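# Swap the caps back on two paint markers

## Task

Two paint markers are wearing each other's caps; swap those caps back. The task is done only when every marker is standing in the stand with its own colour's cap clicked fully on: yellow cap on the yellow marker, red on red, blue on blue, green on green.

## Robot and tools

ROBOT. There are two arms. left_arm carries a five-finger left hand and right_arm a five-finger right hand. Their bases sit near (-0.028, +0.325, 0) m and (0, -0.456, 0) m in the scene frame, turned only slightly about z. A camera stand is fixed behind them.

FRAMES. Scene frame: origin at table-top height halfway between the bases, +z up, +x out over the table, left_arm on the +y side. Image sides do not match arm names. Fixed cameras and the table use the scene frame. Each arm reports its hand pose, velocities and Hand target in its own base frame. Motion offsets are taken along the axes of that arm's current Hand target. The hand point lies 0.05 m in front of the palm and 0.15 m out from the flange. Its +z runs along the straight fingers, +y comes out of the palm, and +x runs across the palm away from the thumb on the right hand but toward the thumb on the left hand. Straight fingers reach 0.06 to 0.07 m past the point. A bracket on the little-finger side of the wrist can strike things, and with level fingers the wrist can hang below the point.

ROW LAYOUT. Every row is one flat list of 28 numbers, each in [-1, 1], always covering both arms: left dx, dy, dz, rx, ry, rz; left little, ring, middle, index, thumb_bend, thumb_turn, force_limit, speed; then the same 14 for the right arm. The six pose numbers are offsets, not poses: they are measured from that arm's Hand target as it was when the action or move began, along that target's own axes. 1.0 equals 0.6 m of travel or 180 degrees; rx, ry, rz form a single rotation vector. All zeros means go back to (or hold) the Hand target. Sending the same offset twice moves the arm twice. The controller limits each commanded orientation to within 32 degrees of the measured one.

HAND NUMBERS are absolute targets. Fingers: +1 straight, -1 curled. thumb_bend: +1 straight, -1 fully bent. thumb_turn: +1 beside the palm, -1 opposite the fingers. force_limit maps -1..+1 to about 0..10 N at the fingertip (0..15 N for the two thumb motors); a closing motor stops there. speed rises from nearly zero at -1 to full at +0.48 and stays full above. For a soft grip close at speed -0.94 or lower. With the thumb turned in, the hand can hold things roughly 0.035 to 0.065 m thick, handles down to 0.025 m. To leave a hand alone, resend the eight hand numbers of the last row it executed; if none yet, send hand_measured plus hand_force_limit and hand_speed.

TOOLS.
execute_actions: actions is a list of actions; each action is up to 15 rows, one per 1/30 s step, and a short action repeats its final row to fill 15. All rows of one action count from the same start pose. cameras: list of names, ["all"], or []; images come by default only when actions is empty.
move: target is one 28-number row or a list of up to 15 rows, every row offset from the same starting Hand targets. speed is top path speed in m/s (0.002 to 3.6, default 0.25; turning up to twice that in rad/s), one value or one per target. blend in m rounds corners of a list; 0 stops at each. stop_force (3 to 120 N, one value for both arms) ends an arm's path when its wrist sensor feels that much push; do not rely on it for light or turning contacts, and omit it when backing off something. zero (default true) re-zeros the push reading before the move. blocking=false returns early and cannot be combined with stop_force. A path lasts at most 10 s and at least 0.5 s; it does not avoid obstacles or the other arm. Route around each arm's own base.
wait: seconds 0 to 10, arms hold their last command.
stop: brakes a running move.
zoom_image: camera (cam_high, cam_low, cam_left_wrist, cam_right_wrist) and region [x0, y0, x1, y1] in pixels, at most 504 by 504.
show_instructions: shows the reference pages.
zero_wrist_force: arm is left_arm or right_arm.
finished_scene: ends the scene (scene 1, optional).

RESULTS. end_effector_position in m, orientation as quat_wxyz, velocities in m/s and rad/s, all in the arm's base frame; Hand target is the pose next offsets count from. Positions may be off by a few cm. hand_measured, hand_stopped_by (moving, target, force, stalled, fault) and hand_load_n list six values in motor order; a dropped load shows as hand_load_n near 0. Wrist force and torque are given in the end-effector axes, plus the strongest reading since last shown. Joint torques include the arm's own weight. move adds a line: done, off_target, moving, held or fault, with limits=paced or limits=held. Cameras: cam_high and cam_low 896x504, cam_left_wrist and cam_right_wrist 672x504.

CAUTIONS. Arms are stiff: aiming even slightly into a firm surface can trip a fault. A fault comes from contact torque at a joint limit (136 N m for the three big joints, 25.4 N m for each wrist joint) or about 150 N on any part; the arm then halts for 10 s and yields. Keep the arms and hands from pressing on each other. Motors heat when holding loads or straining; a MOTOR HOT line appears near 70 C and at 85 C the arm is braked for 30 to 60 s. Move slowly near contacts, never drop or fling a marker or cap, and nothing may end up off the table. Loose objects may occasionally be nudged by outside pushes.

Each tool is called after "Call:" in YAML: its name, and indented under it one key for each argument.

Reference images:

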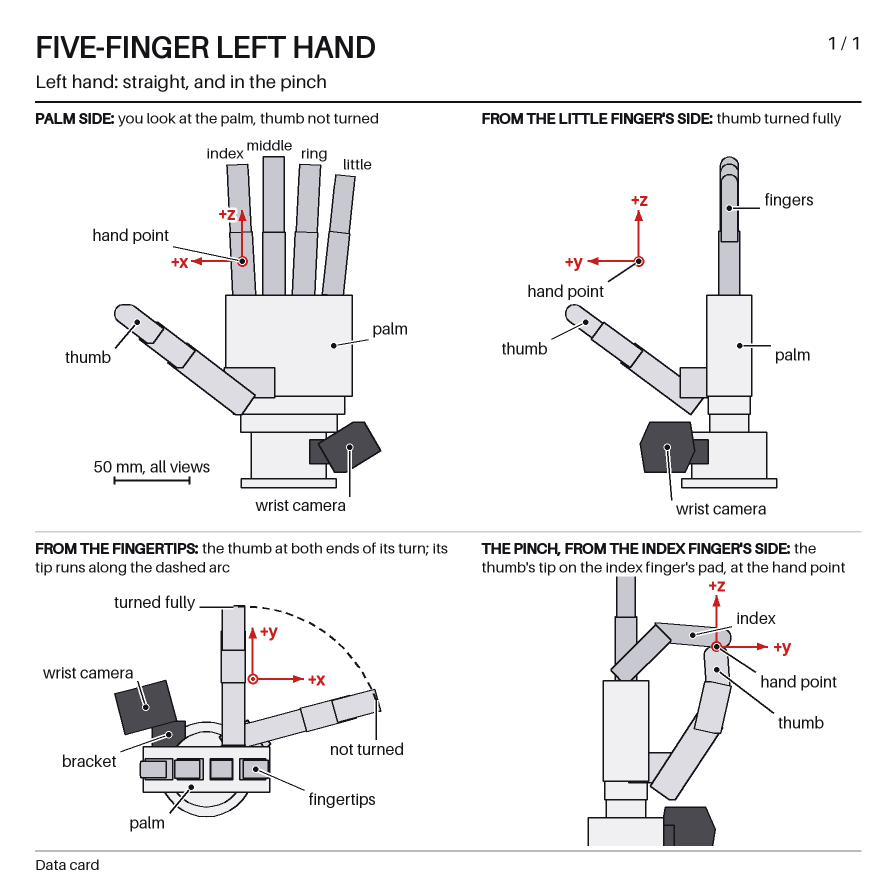

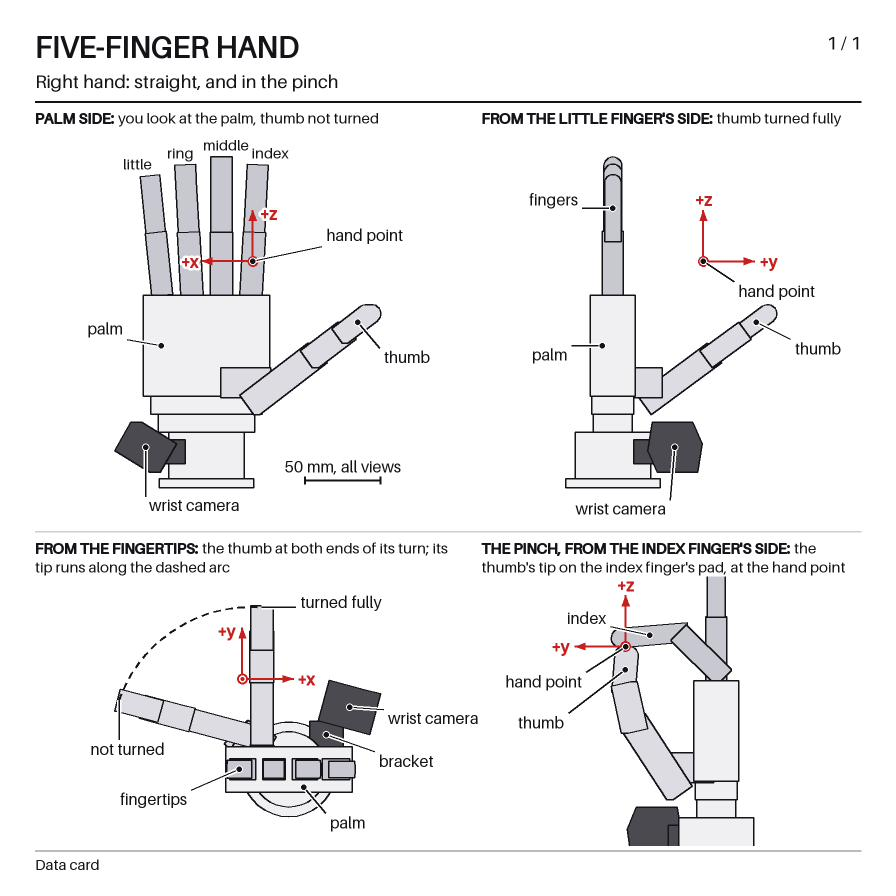

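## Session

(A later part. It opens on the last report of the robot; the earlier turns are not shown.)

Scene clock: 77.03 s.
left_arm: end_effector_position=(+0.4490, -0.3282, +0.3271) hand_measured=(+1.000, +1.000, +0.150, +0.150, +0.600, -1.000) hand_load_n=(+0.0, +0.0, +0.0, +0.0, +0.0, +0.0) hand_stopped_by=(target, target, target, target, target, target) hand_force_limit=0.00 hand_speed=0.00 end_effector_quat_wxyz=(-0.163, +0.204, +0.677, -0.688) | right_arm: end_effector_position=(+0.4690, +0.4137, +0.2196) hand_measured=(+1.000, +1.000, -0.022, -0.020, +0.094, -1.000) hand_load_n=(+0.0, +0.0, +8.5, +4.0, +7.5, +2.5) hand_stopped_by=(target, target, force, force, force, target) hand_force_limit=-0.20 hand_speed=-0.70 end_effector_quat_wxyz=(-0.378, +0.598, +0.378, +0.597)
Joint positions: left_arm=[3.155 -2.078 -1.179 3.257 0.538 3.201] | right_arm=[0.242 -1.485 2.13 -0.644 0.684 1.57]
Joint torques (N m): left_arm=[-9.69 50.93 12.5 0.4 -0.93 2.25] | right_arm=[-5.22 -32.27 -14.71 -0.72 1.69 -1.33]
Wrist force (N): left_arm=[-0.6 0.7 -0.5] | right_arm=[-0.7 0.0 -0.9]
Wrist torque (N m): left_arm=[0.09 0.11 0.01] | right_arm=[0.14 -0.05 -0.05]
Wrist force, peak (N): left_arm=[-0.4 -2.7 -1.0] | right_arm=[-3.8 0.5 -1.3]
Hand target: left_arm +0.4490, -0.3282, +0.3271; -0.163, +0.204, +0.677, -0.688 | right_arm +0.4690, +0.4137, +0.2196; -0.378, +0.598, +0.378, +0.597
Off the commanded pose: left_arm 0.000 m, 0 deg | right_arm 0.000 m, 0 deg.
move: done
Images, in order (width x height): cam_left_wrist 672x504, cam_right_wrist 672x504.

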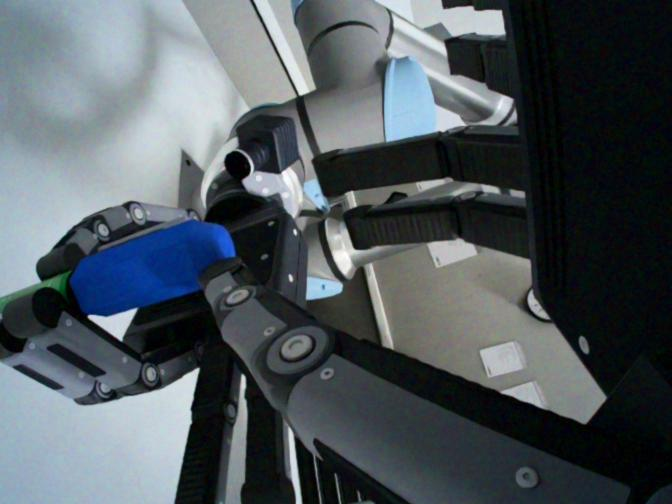

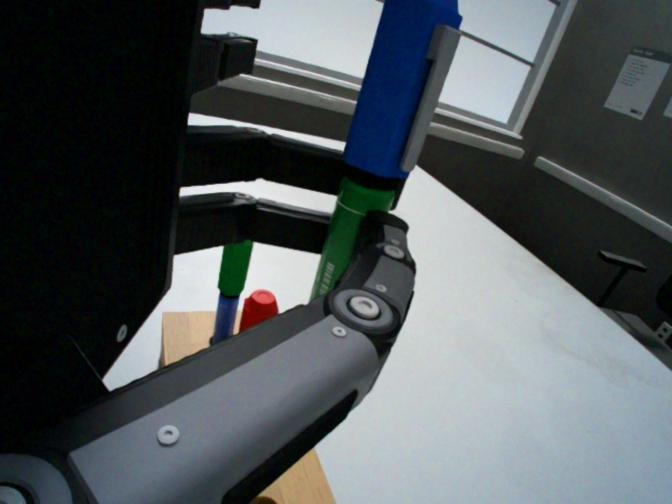

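Call:
move:
  target:
    - [0,0.05,0,0,0,0,1,1,0.15,0.15,0.6,-1,0,0, 0,0,0,0,0,0,1,1,-0.2,-0.15,-0.05,-1,-0.2,-0.7]
  speed: 0.04
  stop_force: 5
  cameras: ["cam_left_wrist","cam_right_wrist","cam_high","cam_low"]

Call:
zoom_image:
  camera: "cam_left_wrist"
  region: [130, 100, 430, 370]

Call:
zoom_image:
  camera: "cam_low"
  region: [480, 130, 560, 230]

Scene clock: 79.13 s.
left_arm: end_effector_position=(+0.4505, -0.3291, +0.2972) hand_measured=(+1.000, +1.000, +0.150, +0.150, +0.600, -1.000) hand_load_n=(+0.0, +0.0, +0.0, -0.5, +0.0, +0.0) hand_stopped_by=(target, target, target, target, target, target) hand_force_limit=0.00 hand_speed=0.00 end_effector_quat_wxyz=(-0.163, +0.204, +0.677, -0.688) | right_arm: end_effector_position=(+0.4690, +0.4137, +0.2196) hand_measured=(+1.000, +1.000, -0.022, -0.020, +0.094, -1.000) hand_load_n=(+0.0, +0.0, +9.0, +4.5, +7.0, +2.5) hand_stopped_by=(target, target, force, force, force, target) hand_force_limit=-0.20 hand_speed=-0.70 end_effector_quat_wxyz=(-0.378, +0.598, +0.378, +0.597)
Joint positions: left_arm=[3.154 -2.094 -1.233 3.326 0.536 3.201] | right_arm=[0.242 -1.485 2.13 -0.644 0.684 1.57]
Joint torques (N m): left_arm=[-3.48 51.39 30.1 -2 -0.36 -2.62] | right_arm=[-3.93 -29.84 -13.16 -0.2 1.78 -1.52]
Wrist force (N): left_arm=[-0.8 0.0 -0.5] | right_arm=[-0.8 0.0 -1.0]
Wrist torque (N m): left_arm=[0.01 0.14 0.02] | right_arm=[0.15 0.00 -0.07]
Wrist force, peak (N): left_arm=[-0.9 0.9 -0.9] | right_arm=[-1.4 0.0 -1.0]
Hand target: left_arm +0.4505, -0.3291, +0.2972; -0.163, +0.204, +0.677, -0.688 | right_arm +0.4690, +0.4137, +0.2196; -0.378, +0.598, +0.378, +0.597
Off the commanded pose: left_arm 0.000 m, 0 deg | right_arm 0.000 m, 0 deg.
move: done

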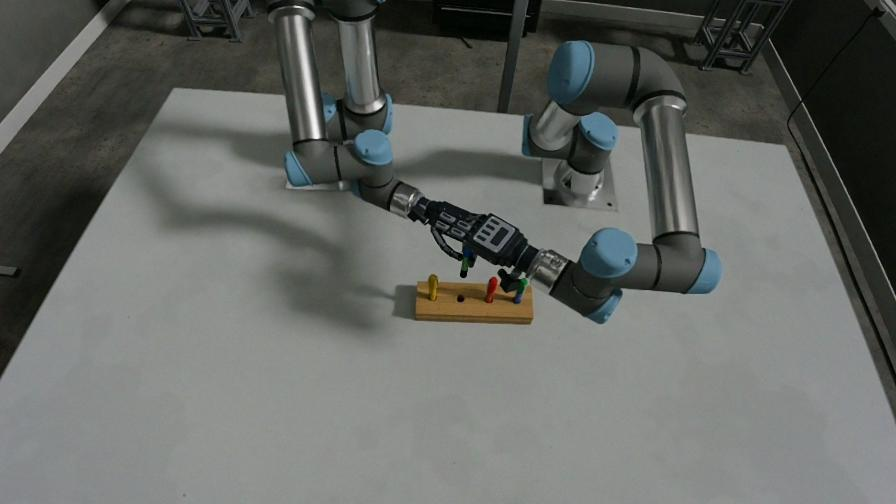

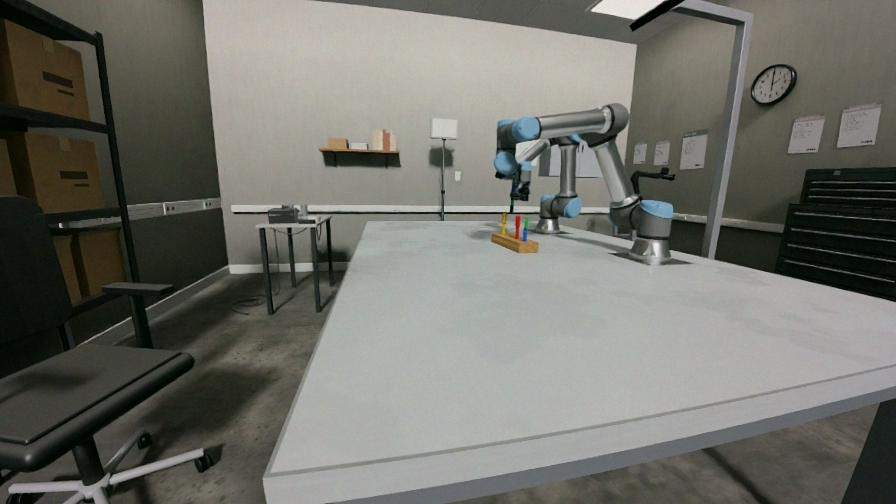

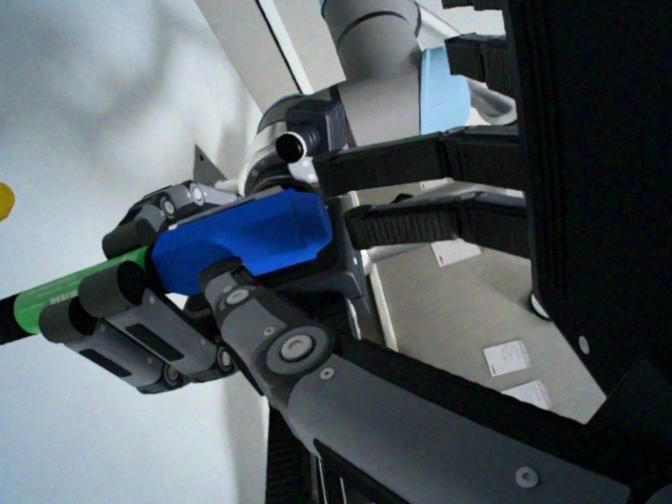

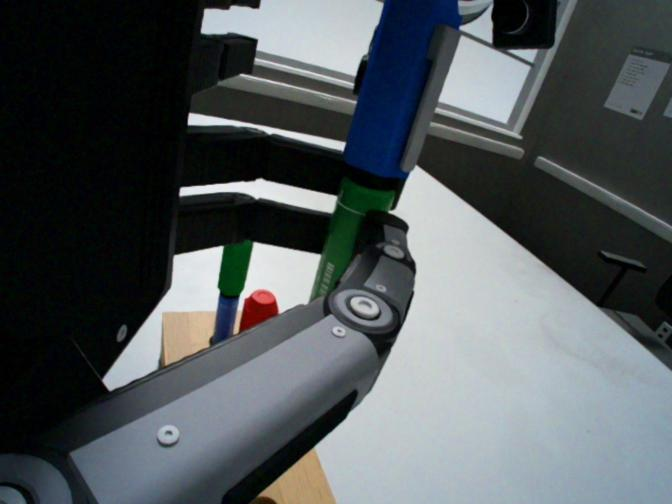

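Scaled by 1.680 from the camera's 672x504 image, which has a finer 960x720 frame.

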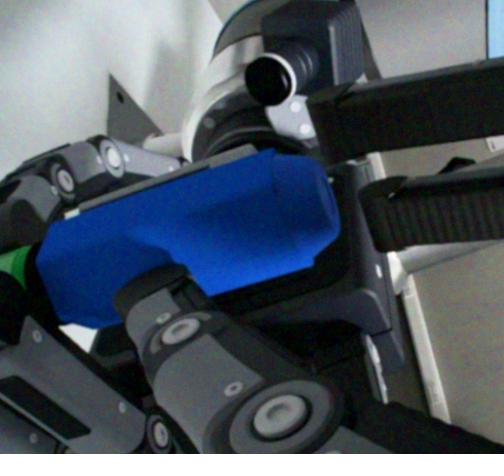

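Scaled by 5.040 from the camera's 896x504 image, which has a finer 1280x720 frame.

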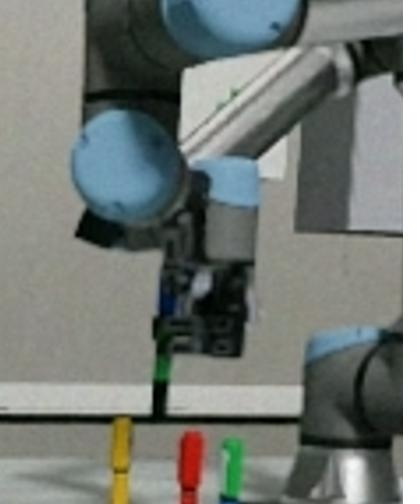

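Call:
move:
  target:
    - [0,0,-0.0033,0,0,0,1,1,0.15,0.15,0.45,-1,0,-0.2, 0,0,0,0,0,0,1,1,-0.2,-0.15,-0.05,-1,-0.2,-0.7]
  speed: 0.04

Call:
move:
  target:
    - [0,0.0408,0,0,0,0,1,1,0.15,0.15,0.45,-1,0,-0.2, 0,0,0,0,0,0,1,1,-0.2,-0.15,-0.05,-1,-0.2,-0.7]
  speed: 0.04
  stop_force: 5
  cameras: ["cam_left_wrist","cam_right_wrist"]

Call:
zoom_image:
  camera: "cam_left_wrist"
  region: [130, 100, 430, 370]

Scene clock: 80.37 s.
left_arm: end_effector_position=(+0.4515, -0.3274, +0.2972) hand_measured=(+1.000, +1.000, +0.150, +0.150, +0.452, -1.000) hand_load_n=(+0.0, +0.0, +0.0, +0.0, +1.5, +0.5) hand_stopped_by=(target, target, target, target, target, target) hand_force_limit=0.00 hand_speed=-0.20 end_effector_quat_wxyz=(-0.163, +0.204, +0.677, -0.688) | right_arm: end_effector_position=(+0.4690, +0.4137, +0.2196) hand_measured=(+1.000, +1.000, -0.024, -0.020, +0.094, -1.000) hand_load_n=(+0.0, +0.5, +5.5, +6.0, +7.0, +1.0) hand_stopped_by=(target, target, force, force, force, target) hand_force_limit=-0.20 hand_speed=-0.70 end_effector_quat_wxyz=(-0.378, +0.598, +0.378, +0.597)
Joint positions: left_arm=[3.156 -2.095 -1.23 3.325 0.539 3.201] | right_arm=[0.242 -1.485 2.13 -0.644 0.684 1.57]
Joint torques (N m): left_arm=[6.71 30.89 27.24 -2.23 0.63 -2.51] | right_arm=[-4.33 -29.72 -13.07 -0.56 1.98 -1.37]
Wrist force (N): left_arm=[-0.3 1.6 -1.3] | right_arm=[-0.8 0.2 -2.0]
Wrist torque (N m): left_arm=[0.06 0.13 -0.03] | right_arm=[0.14 0.05 -0.04]
Wrist force, peak (N): left_arm=[-0.1 3.0 -3.7] | right_arm=[1.2 0.3 -4.3]
Hand target: left_arm +0.4515, -0.3274, +0.2972; -0.163, +0.204, +0.677, -0.688 | right_arm +0.4690, +0.4137, +0.2196; -0.378, +0.598, +0.378, +0.597
Off the commanded pose: left_arm 0.000 m, 0 deg | right_arm 0.000 m, 0 deg.
move: done

Scene clock: 81.93 s.
left_arm: end_effector_position=(+0.4527, -0.3281, +0.2735) hand_measured=(+1.000, +1.000, +0.150, +0.150, +0.452, -1.000) hand_load_n=(+0.0, -0.5, +0.0, +0.0, -0.5, +0.0) hand_stopped_by=(target, target, target, target, target, target) hand_force_limit=0.00 hand_speed=-0.20 end_effector_quat_wxyz=(-0.163, +0.204, +0.677, -0.688) | right_arm: end_effector_position=(+0.4690, +0.4137, +0.2196) hand_measured=(+1.000, +1.000, -0.024, -0.020, +0.094, -1.000) hand_load_n=(+0.0, +0.0, +3.5, +5.5, +8.0, +1.5) hand_stopped_by=(target, target, force, force, force, target) hand_force_limit=-0.20 hand_speed=-0.70 end_effector_quat_wxyz=(-0.378, +0.598, +0.378, +0.597)
Joint positions: left_arm=[3.155 -2.111 -1.268 3.378 0.538 3.201] | right_arm=[0.242 -1.485 2.13 -0.644 0.684 1.57]
Joint torques (N m): left_arm=[-4.03 50.36 27.77 0.45 0.99 2.23] | right_arm=[-3.53 -28.78 -23.33 -3.45 1.59 -1.13]
Wrist force (N): left_arm=[-0.8 -3.9 -4.9] | right_arm=[-3.8 -0.4 -5.3]
Wrist torque (N m): left_arm=[-0.14 0.09 0.04] | right_arm=[0.14 0.06 -0.11]
Wrist force, peak (N): left_arm=[-0.6 -9.1 -7.7] | right_arm=[-10.1 -0.4 -7.6]
Hand target: left_arm +0.4527, -0.3281, +0.2735; -0.163, +0.204, +0.677, -0.688 (not the last commanded pose) | right_arm +0.4690, +0.4137, +0.2196; -0.378, +0.598, +0.378, +0.597
Off the commanded pose: left_arm 0.001 m, 0 deg | right_arm 0.000 m, 0 deg.
move: contact (left_arm)
Images, in order (width x height): cam_left_wrist 672x504, cam_right_wrist 672x504.

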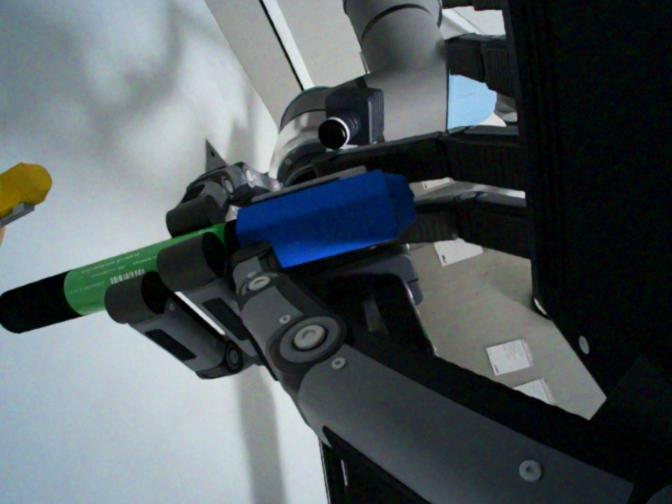

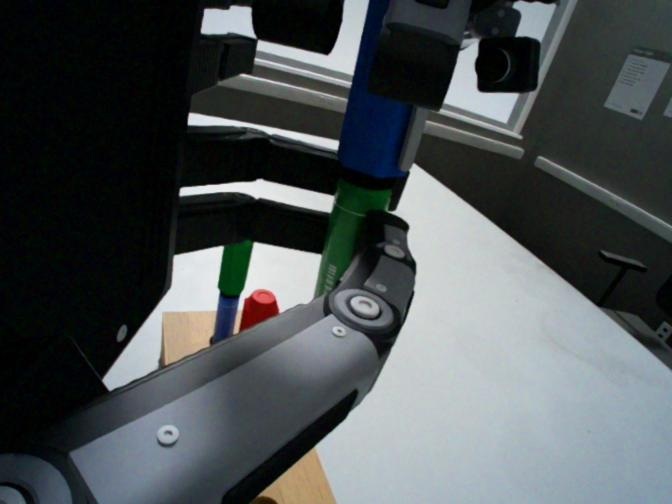

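Scaled by 1.680 from the camera's 672x504 image, which has a finer 960x720 frame.

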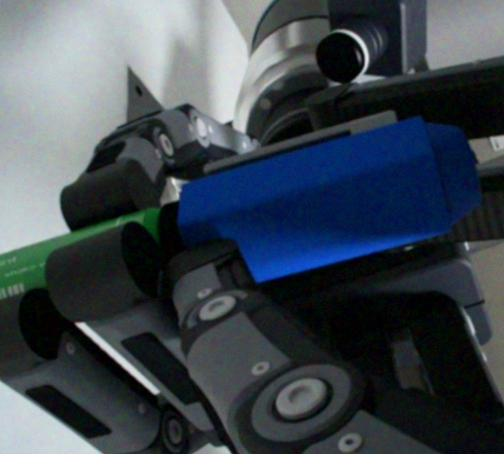

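Call:
move:
  target:
    - [0,-0.003,-0.01,0,0,0,1,1,0.15,0.15,0.45,-1,0,-0.2, 0,0,0,0,0,0,1,1,-0.2,-0.15,-0.05,-1,-0.2,-0.7]
    - [0,-0.003,-0.01,0,0,0,1,1,0.15,0.15,0.15,-1,-0.7,-0.4, 0,0,0,0,0,0,1,1,-0.2,-0.15,-0.05,-1,-0.2,-0.7]
  speed: 0.04
  cameras: ["cam_left_wrist","cam_right_wrist"]

Call:
zoom_image:
  camera: "cam_left_wrist"
  region: [180, 100, 480, 370]

Scene clock: 83.67 s.
left_arm: end_effector_position=(+0.4557, -0.3228, +0.2752) hand_measured=(+1.000, +1.000, +0.150, +0.150, +0.172, -1.000) hand_load_n=(+0.0, +0.0, +0.0, +0.0, +2.0, +0.0) hand_stopped_by=(target, target, target, target, force, target) hand_force_limit=-0.70 hand_speed=-0.40 end_effector_quat_wxyz=(-0.163, +0.204, +0.677, -0.688) | right_arm: end_effector_position=(+0.4690, +0.4137, +0.2196) hand_measured=(+1.000, +1.000, -0.024, -0.020, +0.094, -1.000) hand_load_n=(+0.0, +0.0, +4.5, +6.0, +7.5, +1.5) hand_stopped_by=(target, target, force, force, force, target) hand_force_limit=-0.20 hand_speed=-0.70 end_effector_quat_wxyz=(-0.378, +0.598, +0.378, +0.597)
Joint positions: left_arm=[3.164 -2.114 -1.257 3.372 0.547 3.201] | right_arm=[0.242 -1.485 2.13 -0.644 0.684 1.57]
Joint torques (N m): left_arm=[-10.54 42.54 11.63 -0.12 -1.3 1.7] | right_arm=[-4.7 -27.05 -13.65 -0.01 1.79 -0.94]
Wrist force (N): left_arm=[-0.5 1.5 -2.8] | right_arm=[0.1 -0.6 -3.2]
Wrist torque (N m): left_arm=[0.06 0.07 -0.01] | right_arm=[0.13 0.11 -0.08]
Wrist force, peak (N): left_arm=[-0.3 -4.0 -4.9] | right_arm=[-5.1 -0.2 -5.2]
Hand target: left_arm +0.4556, -0.3229, +0.2753; -0.163, +0.204, +0.677, -0.688 | right_arm +0.4690, +0.4137, +0.2196; -0.378, +0.598, +0.378, +0.597
Off the commanded pose: left_arm 0.000 m, 0 deg | right_arm 0.000 m, 0 deg.
move: done
Images, in order (width x height): cam_left_wrist 672x504, cam_right_wrist 672x504.

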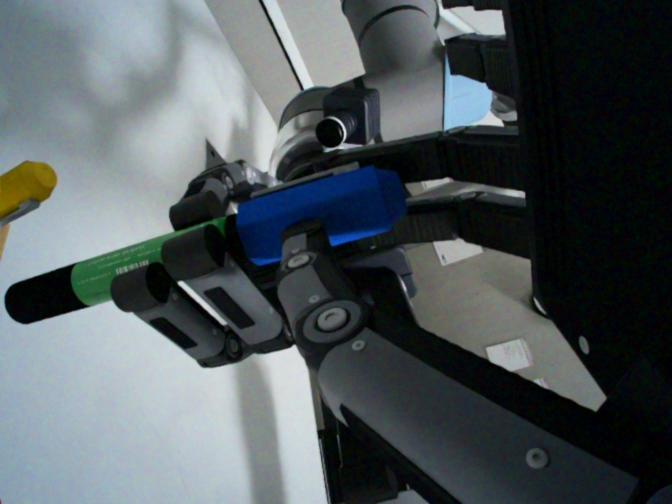

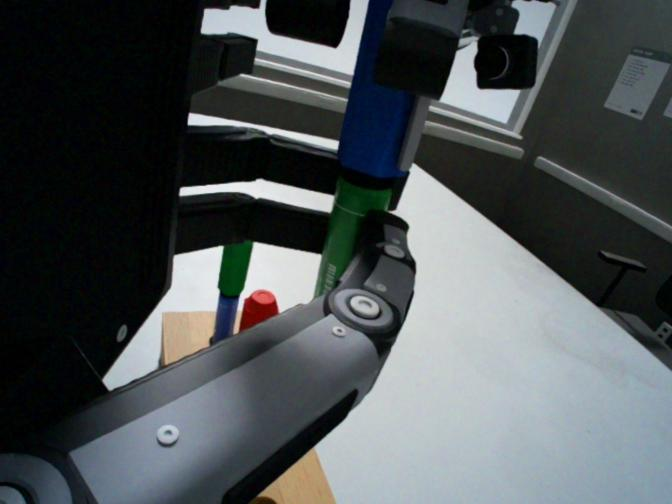

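Scaled by 1.680 from the camera's 672x504 image, which has a finer 960x720 frame.

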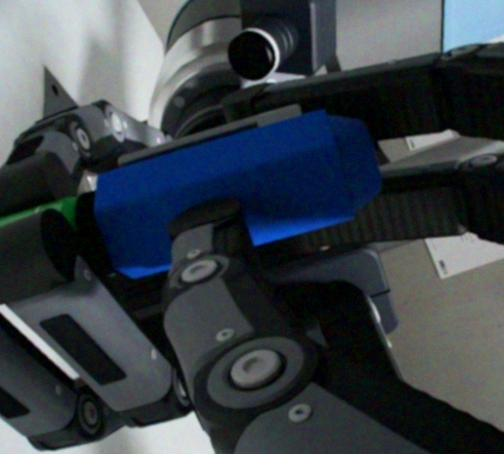

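Call:
move:
  target:
    - [-0.005,0,-0.0015,0,0,0,1,1,0.15,0.15,0.2,-1,-0.5,-0.5, 0,0,0,0,0,0,1,1,-0.2,-0.15,-0.05,-1,-0.2,-0.7]
    - [-0.005,0,-0.0015,0,0,0,1,1,-0.1,-0.1,0.2,-1,-0.5,-0.6, 0,0,0,0,0,0,1,1,-0.2,-0.15,-0.05,-1,-0.2,-0.7]
  speed: 0.03
  cameras: ["cam_left_wrist","cam_right_wrist"]

Call:
zoom_image:
  camera: "cam_left_wrist"
  region: [180, 100, 480, 370]

Scene clock: 85.17 s.
left_arm: end_effector_position=(+0.4587, -0.3236, +0.2754) hand_measured=(+1.000, +1.000, +0.046, -0.066, +0.202, -1.000) hand_load_n=(+0.0, +0.0, +3.5, +2.0, +4.0, -1.0) hand_stopped_by=(target, target, force, force, target, target) hand_force_limit=-0.50 hand_speed=-0.60 end_effector_quat_wxyz=(-0.163, +0.204, +0.677, -0.688) | right_arm: end_effector_position=(+0.4690, +0.4137, +0.2196) hand_measured=(+1.000, +1.000, -0.022, -0.020, +0.094, -1.000) hand_load_n=(+0.0, +0.0, +7.0, +2.5, +7.0, +0.5) hand_stopped_by=(target, target, force, force, force, target) hand_force_limit=-0.20 hand_speed=-0.70 end_effector_quat_wxyz=(-0.378, +0.598, +0.378, +0.597)
Joint positions: left_arm=[3.163 -2.122 -1.245 3.367 0.545 3.201] | right_arm=[0.242 -1.485 2.13 -0.644 0.684 1.57]
Joint torques (N m): left_arm=[-3.94 51.73 11.36 0.37 0.24 1.29] | right_arm=[-3.55 -25.5 -13.24 -2.05 1.98 -0.8]
Wrist force (N): left_arm=[-1.3 -1.3 -2.3] | right_arm=[-1.8 -1.1 -2.3]
Wrist torque (N m): left_arm=[-0.08 0.10 0.03] | right_arm=[0.11 -0.07 -0.09]
Wrist force, peak (N): left_arm=[-1.1 -4.6 -0.5] | right_arm=[-6.0 -0.3 -0.6]
Hand target: left_arm +0.4587, -0.3236, +0.2754; -0.163, +0.204, +0.677, -0.688 | right_arm +0.4690, +0.4137, +0.2196; -0.378, +0.598, +0.378, +0.597
Off the commanded pose: left_arm 0.000 m, 0 deg | right_arm 0.000 m, 0 deg.
move: done
Images, in order (width x height): cam_left_wrist 672x504, cam_right_wrist 672x504.

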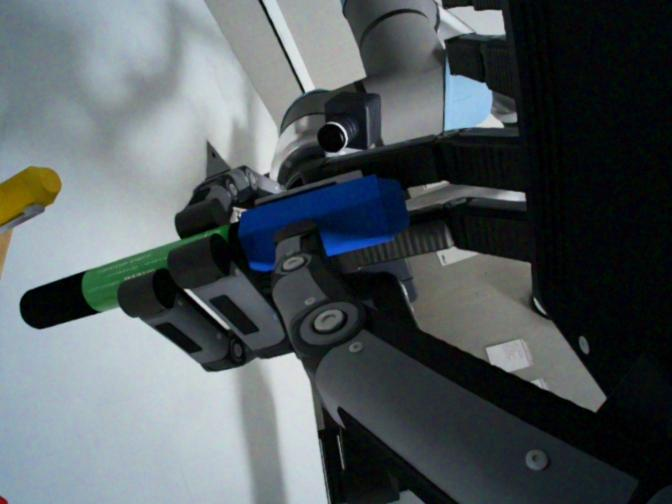

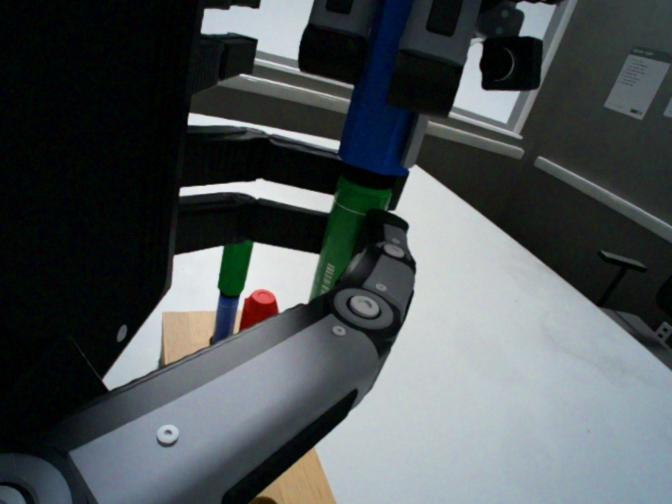

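Scaled by 1.680 from the camera's 672x504 image, which has a finer 960x720 frame.

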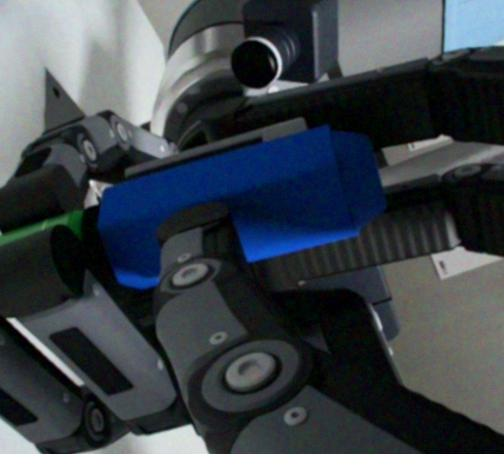

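Call:
move:
  target:
    - [0,0,0,0,0,0,1,1,-0.15,-0.25,0.05,-1,0.2,-0.8, 0,0,0,0,0,0,1,1,-0.2,-0.15,-0.05,-1,-0.2,-0.7]
  speed: 0.03
  cameras: ["cam_left_wrist","cam_right_wrist"]

Call:
zoom_image:
  camera: "cam_left_wrist"
  region: [180, 100, 480, 370]

Scene clock: 85.87 s.
left_arm: end_effector_position=(+0.4587, -0.3236, +0.2754) hand_measured=(+1.000, +1.000, +0.012, -0.118, +0.192, -1.000) hand_load_n=(+0.0, +0.0, +6.5, +7.0, +10.5, -1.5) hand_stopped_by=(target, target, force, force, force, target) hand_force_limit=0.20 hand_speed=-0.80 end_effector_quat_wxyz=(-0.163, +0.204, +0.677, -0.688) | right_arm: end_effector_position=(+0.4690, +0.4137, +0.2196) hand_measured=(+1.000, +1.000, -0.022, -0.020, +0.094, -1.000) hand_load_n=(+0.0, +0.0, +7.5, +1.5, +6.5, +1.0) hand_stopped_by=(target, target, force, force, force, target) hand_force_limit=-0.20 hand_speed=-0.70 end_effector_quat_wxyz=(-0.378, +0.598, +0.378, +0.597)
Joint positions: left_arm=[3.163 -2.122 -1.245 3.367 0.545 3.201] | right_arm=[0.242 -1.485 2.13 -0.644 0.684 1.57]
Joint torques (N m): left_arm=[2.12 50.07 11.63 0.31 1.27 1.31] | right_arm=[-3.05 -25.64 -13.76 -3.3 1.84 -0.79]
Wrist force (N): left_arm=[-1.2 -2.6 -3.8] | right_arm=[-2.4 -1.0 -3.6]
Wrist torque (N m): left_arm=[-0.21 0.08 0.03] | right_arm=[0.10 -0.11 -0.11]
Wrist force, peak (N): left_arm=[-1.3 -2.9 -3.6] | right_arm=[-3.8 -0.9 -3.7]
Hand target: left_arm +0.4587, -0.3236, +0.2754; -0.163, +0.204, +0.677, -0.688 | right_arm +0.4690, +0.4137, +0.2196; -0.378, +0.598, +0.378, +0.597
Off the commanded pose: left_arm 0.000 m, 0 deg | right_arm 0.000 m, 0 deg.
move: done
Images, in order (width x height): cam_left_wrist 672x504, cam_right_wrist 672x504.

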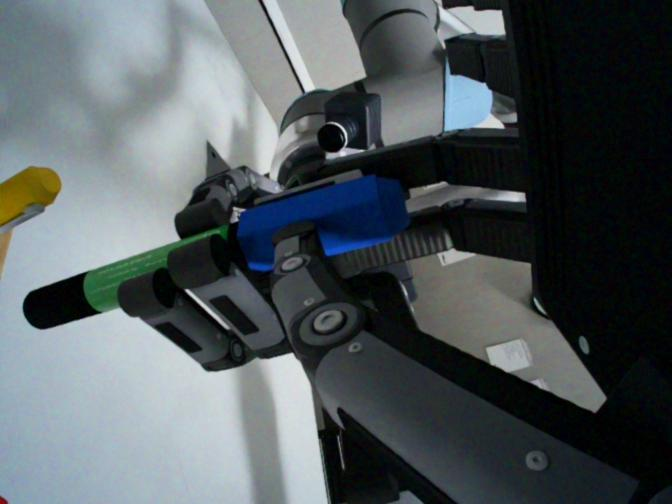

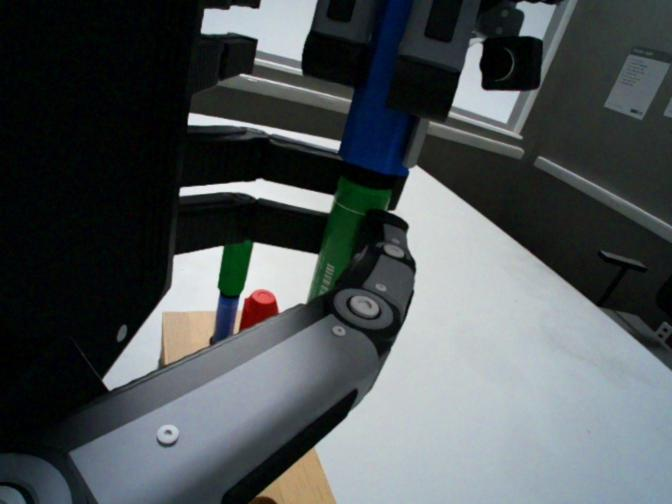

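Scaled by 1.680 from the camera's 672x504 image, which has a finer 960x720 frame.

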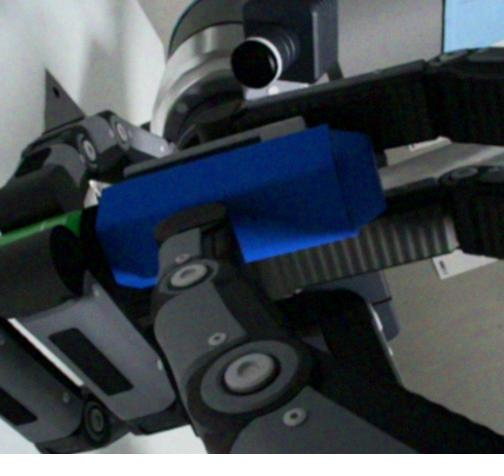

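Call:
move:
  target:
    - [0,0,0,0,0,0,1,1,-0.15,-0.25,0.05,-1,0.2,-0.8, 0,0,0,0,0,0,1,1,-0.2,-0.3,-0.15,-1,0.2,-0.8]
  speed: 0.03
  cameras: ["cam_right_wrist"]

Scene clock: 86.60 s.
left_arm: end_effector_position=(+0.4587, -0.3236, +0.2754) hand_measured=(+1.000, +1.000, +0.012, -0.118, +0.192, -1.000) hand_load_n=(+0.0, +0.0, +6.0, +7.0, +10.5, -1.0) hand_stopped_by=(target, target, force, force, force, target) hand_force_limit=0.20 hand_speed=-0.80 end_effector_quat_wxyz=(-0.163, +0.204, +0.677, -0.688) | right_arm: end_effector_position=(+0.4690, +0.4137, +0.2196) hand_measured=(+1.000, +1.000, -0.022, -0.036, +0.092, -1.000) hand_load_n=(+0.0, +0.0, +6.5, +6.5, +9.0, +0.5) hand_stopped_by=(target, target, force, force, force, target) hand_force_limit=0.20 hand_speed=-0.80 end_effector_quat_wxyz=(-0.378, +0.598, +0.378, +0.597)
Joint positions: left_arm=[3.163 -2.122 -1.245 3.367 0.545 3.201] | right_arm=[0.242 -1.485 2.13 -0.644 0.684 1.57]
Joint torques (N m): left_arm=[5.96 47.04 11.28 0.13 0.71 1.46] | right_arm=[-3.8 -23.75 -13.44 -3.49 1.86 -0.85]
Wrist force (N): left_arm=[-1.0 -2.3 -4.6] | right_arm=[-4.0 -0.6 -4.5]
Wrist torque (N m): left_arm=[-0.18 0.10 0.03] | right_arm=[0.12 -0.05 -0.09]
Wrist force, peak (N): left_arm=[-0.5 -3.5 -4.2] | right_arm=[-4.5 -0.7 -4.4]
Hand target: left_arm +0.4587, -0.3236, +0.2754; -0.163, +0.204, +0.677, -0.688 | right_arm +0.4690, +0.4137, +0.2196; -0.378, +0.598, +0.378, +0.597
Off the commanded pose: left_arm 0.000 m, 0 deg | right_arm 0.000 m, 0 deg.
move: done
Images, in order (width x height): cam_right_wrist 672x504.

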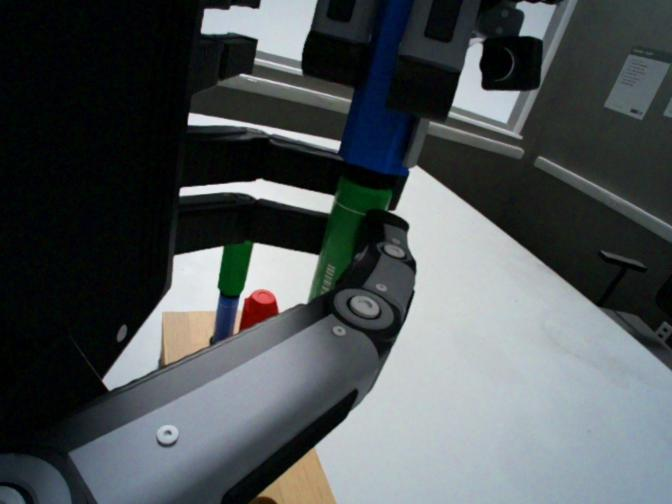

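Call:
move:
  target: [0,-0.05,0,0,0,0,1,1,-0.15,-0.25,0.05,-1,0.2,-0.8, 0,0,0,0,0,0,1,1,-0.2,-0.3,-0.15,-1,0.2,-0.8]
  speed: 0.05
  cameras: ["all"]

Scene clock: 88.37 s.
left_arm: end_effector_position=(+0.4571, -0.3227, +0.3056) hand_measured=(+1.000, +1.000, +0.012, -0.120, +0.188, -1.000) hand_load_n=(+0.0, +0.0, +0.0, +0.0, +0.5, +0.0) hand_stopped_by=(target, target, force, force, force, target) hand_force_limit=0.20 hand_speed=-0.80 end_effector_quat_wxyz=(-0.163, +0.204, +0.677, -0.688) | right_arm: end_effector_position=(+0.4690, +0.4137, +0.2196) hand_measured=(+1.000, +1.000, -0.022, -0.034, +0.092, -1.000) hand_load_n=(+0.0, +0.0, +5.0, +9.0, +8.5, -2.0) hand_stopped_by=(target, target, force, force, force, target) hand_force_limit=0.20 hand_speed=-0.80 end_effector_quat_wxyz=(-0.378, +0.598, +0.378, +0.597)
Joint positions: left_arm=[3.164 -2.103 -1.196 3.299 0.547 3.201] | right_arm=[0.242 -1.485 2.13 -0.644 0.684 1.57]
Joint torques (N m): left_arm=[8.64 30.37 12.68 0.49 1.12 0.58] | right_arm=[-4.06 -24.5 -12.78 -1.09 1.9 -0.82]
Wrist force (N): left_arm=[-0.6 0.4 -0.3] | right_arm=[-1.0 0.0 -0.6]
Wrist torque (N m): left_arm=[0.04 0.12 0.02] | right_arm=[0.13 -0.02 -0.05]
Wrist force, peak (N): left_arm=[-0.4 11.8 -4.0] | right_arm=[9.5 0.1 -3.8]
Hand target: left_arm +0.4571, -0.3227, +0.3054; -0.163, +0.204, +0.677, -0.688 | right_arm +0.4690, +0.4137, +0.2196; -0.378, +0.598, +0.378, +0.597
Off the commanded pose: left_arm 0.000 m, 0 deg | right_arm 0.000 m, 0 deg.
move: done

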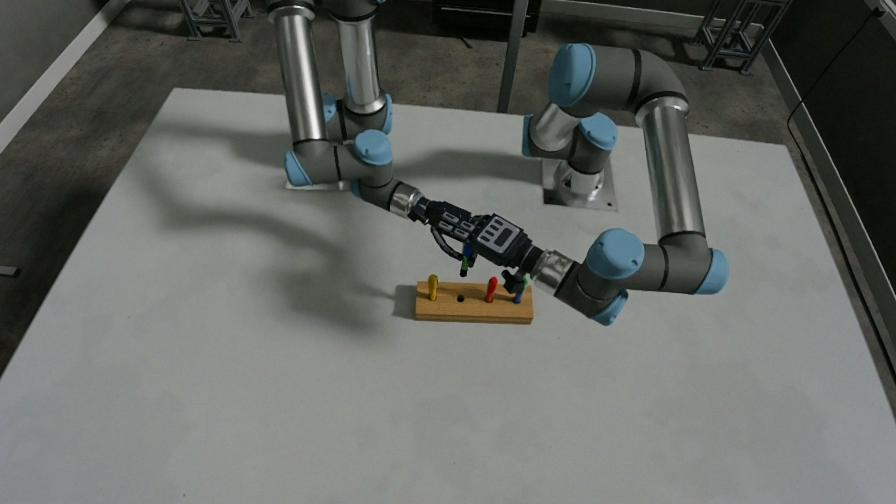

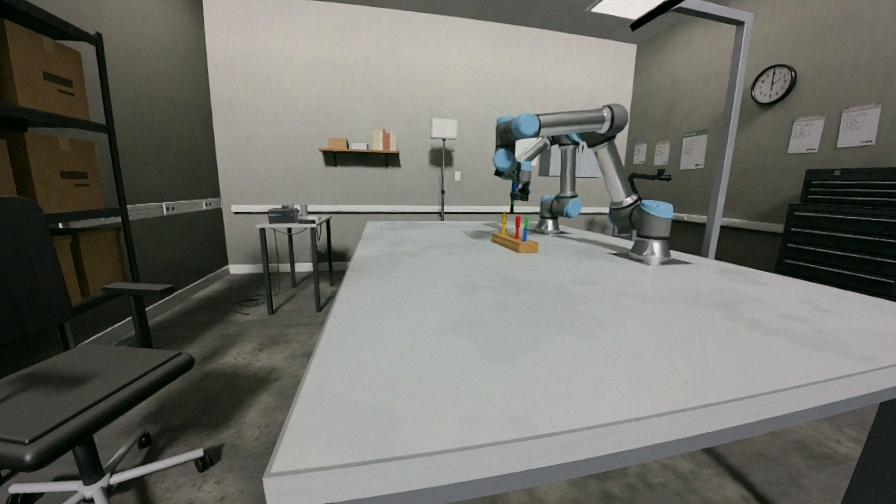

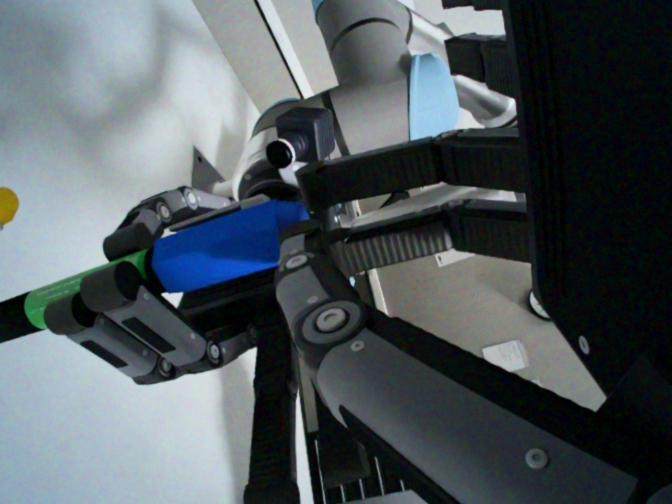

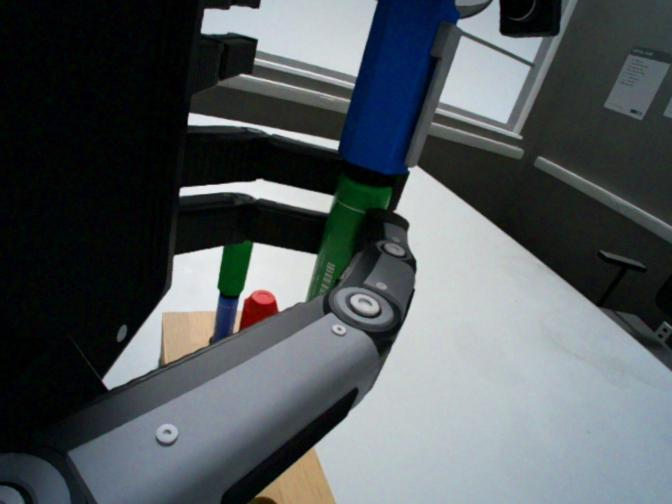

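Call:
zoom_image:
  camera: "cam_right_wrist"
  region: [260, 0, 520, 320]

Call:
zoom_image:
  camera: "cam_left_wrist"
  region: [0, 130, 360, 390]

Scaled by 1.575 from the camera's 672x504 image, which has a finer 960x720 frame.

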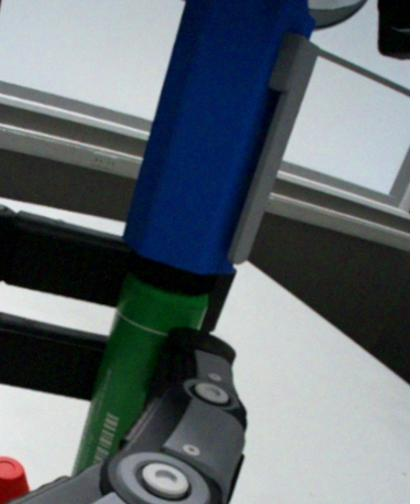

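Scaled by 1.400 from the camera's 672x504 image, which has a finer 960x720 frame.

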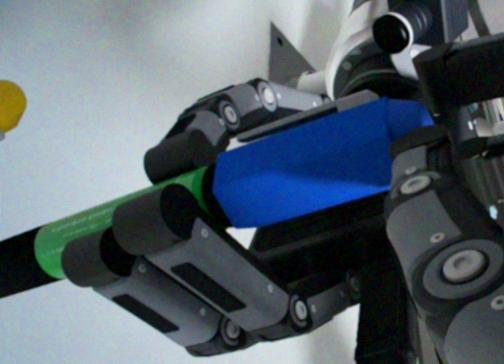

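Call:
move:
  target:
    - [0,0,0,0,0,0,1,1,0.15,0.15,0.35,-1,0.2,0, 0,0,0,0,0,0,1,1,-0.4,-0.5,-0.4,-1,1,-0.8]
    - [0,0.0583,0,0,0,0,1,1,-0.1,-0.2,0.1,-1,0.0,-0.7, 0,0,0,0,0,0,1,1,-0.4,-0.5,-0.4,-1,1,-0.8]
  speed: 0.08
  cameras: ["cam_left_wrist","cam_right_wrist"]

Scene clock: 92.37 s.
left_arm: end_effector_position=(+0.4589, -0.3237, +0.2705) hand_measured=(+1.000, +1.000, -0.012, -0.150, +0.230, -1.000) hand_load_n=(+0.0, +0.0, +5.0, +7.5, +9.5, -1.5) hand_stopped_by=(target, target, force, force, force, target) hand_force_limit=0.00 hand_speed=-0.70 end_effector_quat_wxyz=(-0.163, +0.204, +0.677, -0.688) | right_arm: end_effector_position=(+0.4690, +0.4137, +0.2196) hand_measured=(+1.000, +1.000, -0.036, -0.048, +0.076, -1.000) hand_load_n=(+0.0, +0.0, +16.5, +8.5, +13.5, -4.0) hand_stopped_by=(target, target, force, force, force, target) hand_force_limit=1.00 hand_speed=-0.80 end_effector_quat_wxyz=(-0.378, +0.598, +0.378, +0.597)
Joint positions: left_arm=[3.162 -2.125 -1.252 3.378 0.545 3.201] | right_arm=[0.242 -1.485 2.13 -0.644 0.684 1.57]
Joint torques (N m): left_arm=[-0.72 49.39 28.99 0.8 0.29 -2.48] | right_arm=[-3.62 -18.82 -14.66 -1.99 1.7 -0.3]
Wrist force (N): left_arm=[-0.3 -0.9 2.2] | right_arm=[-3.2 1.0 1.7]
Wrist torque (N m): left_arm=[-0.11 0.19 -0.03] | right_arm=[0.12 -0.35 -0.03]
Wrist force, peak (N): left_arm=[-1.9 -5.9 4.8] | right_arm=[-6.0 0.3 4.0]
Hand target: left_arm +0.4589, -0.3237, +0.2705; -0.163, +0.204, +0.677, -0.688 | right_arm +0.4690, +0.4137, +0.2196; -0.378, +0.598, +0.378, +0.597
Off the commanded pose: left_arm 0.000 m, 0 deg | right_arm 0.000 m, 0 deg.
move: done
Images, in order (width x height): cam_left_wrist 672x504, cam_right_wrist 672x504.

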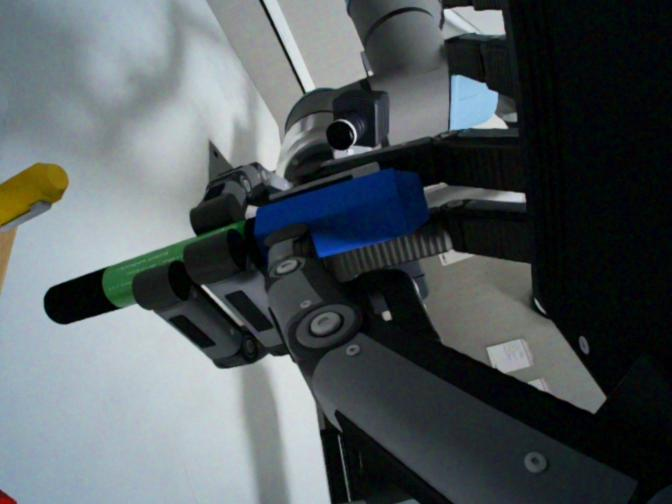

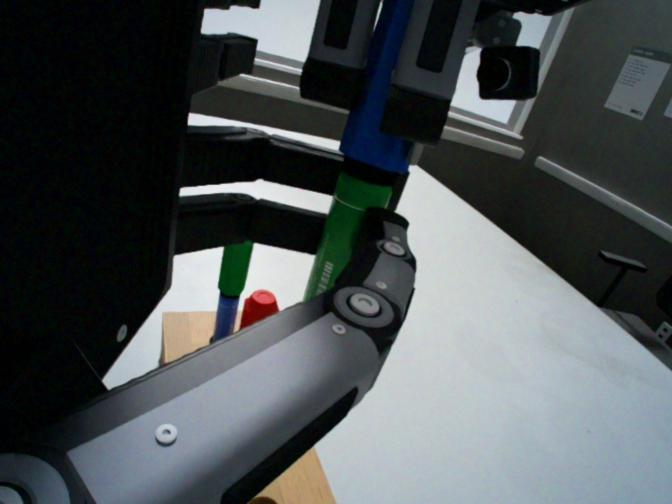

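Call:
move:
  target:
    - [0,0,0,0,0,0,1,1,-0.45,-0.6,-0.4,-1,1,-0.8, 0,0,0,0,0,0,1,1,-0.4,-0.5,-0.4,-1,1,-0.8]
    - [0,-0.05,0,0,0,0,1,1,-0.45,-0.6,-0.4,-1,1,-0.8, 0,0,0,0,0,0,1,1,-0.4,-0.5,-0.4,-1,1,-0.8]
  speed: 0.04
  cameras: ["cam_left_wrist","cam_right_wrist"]

Scene clock: 94.07 s.
left_arm: end_effector_position=(+0.4574, -0.3228, +0.3006) hand_measured=(+1.000, +1.000, -0.044, -0.164, +0.224, -1.000) hand_load_n=(+0.0, +0.0, +7.5, +7.5, +13.5, -1.5) hand_stopped_by=(target, target, force, force, force, target) hand_force_limit=1.00 hand_speed=-0.80 end_effector_quat_wxyz=(-0.163, +0.204, +0.677, -0.688) end_effector_velocity=(+0.000, +0.000, -0.001) end_effector_angular_velocity=(+0.000, -0.002, +0.000) | right_arm: end_effector_position=(+0.4690, +0.4137, +0.2196) hand_measured=(+1.000, +1.000, -0.036, -0.048, +0.076, -1.000) hand_load_n=(+0.0, -0.5, +11.0, +12.5, +14.0, -1.0) hand_stopped_by=(target, target, force, force, force, target) hand_force_limit=1.00 hand_speed=-0.80 end_effector_quat_wxyz=(-0.378, +0.598, +0.378, +0.597)
Joint positions: left_arm=[3.164 -2.106 -1.205 3.311 0.547 3.201] | right_arm=[0.242 -1.485 2.13 -0.644 0.684 1.57]
Joint velocities: left_arm=[0 0 -0.003 0.005 0 0.001] | right_arm=[within noise]
Joint torques (N m): left_arm=[10.16 31.11 12.2 0.48 1.1 0.2] | right_arm=[-3.81 -17.53 -14.02 -1.74 1.64 -0.34]
Wrist force (N): left_arm=[-0.5 1.5 -0.4] | right_arm=[-0.8 -0.2 -0.8]
Wrist torque (N m): left_arm=[0.21 0.11 -0.01] | right_arm=[0.12 -0.03 -0.01]
Wrist force, peak (N): left_arm=[-1.5 12.7 1.8] | right_arm=[10.8 -1.5 1.4]
Hand target: left_arm +0.4574, -0.3228, +0.3004; -0.163, +0.204, +0.677, -0.688 | right_arm +0.4690, +0.4137, +0.2196; -0.378, +0.598, +0.378, +0.597
Off the commanded pose: left_arm 0.000 m, 0 deg | right_arm 0.000 m, 0 deg.
move: done
Images, in order (width x height): cam_left_wrist 672x504, cam_right_wrist 672x504.

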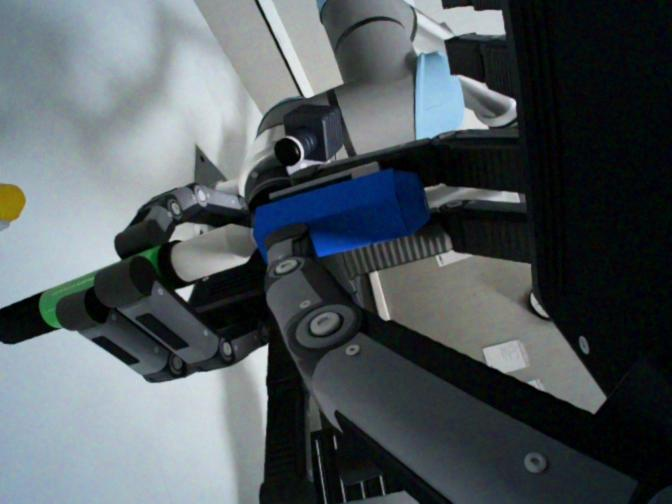

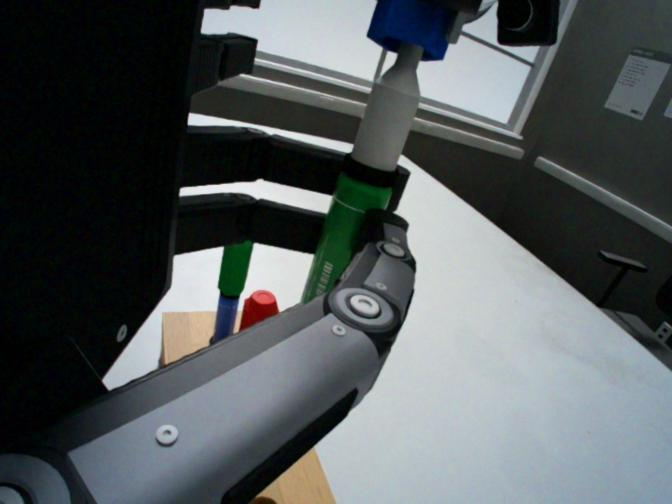

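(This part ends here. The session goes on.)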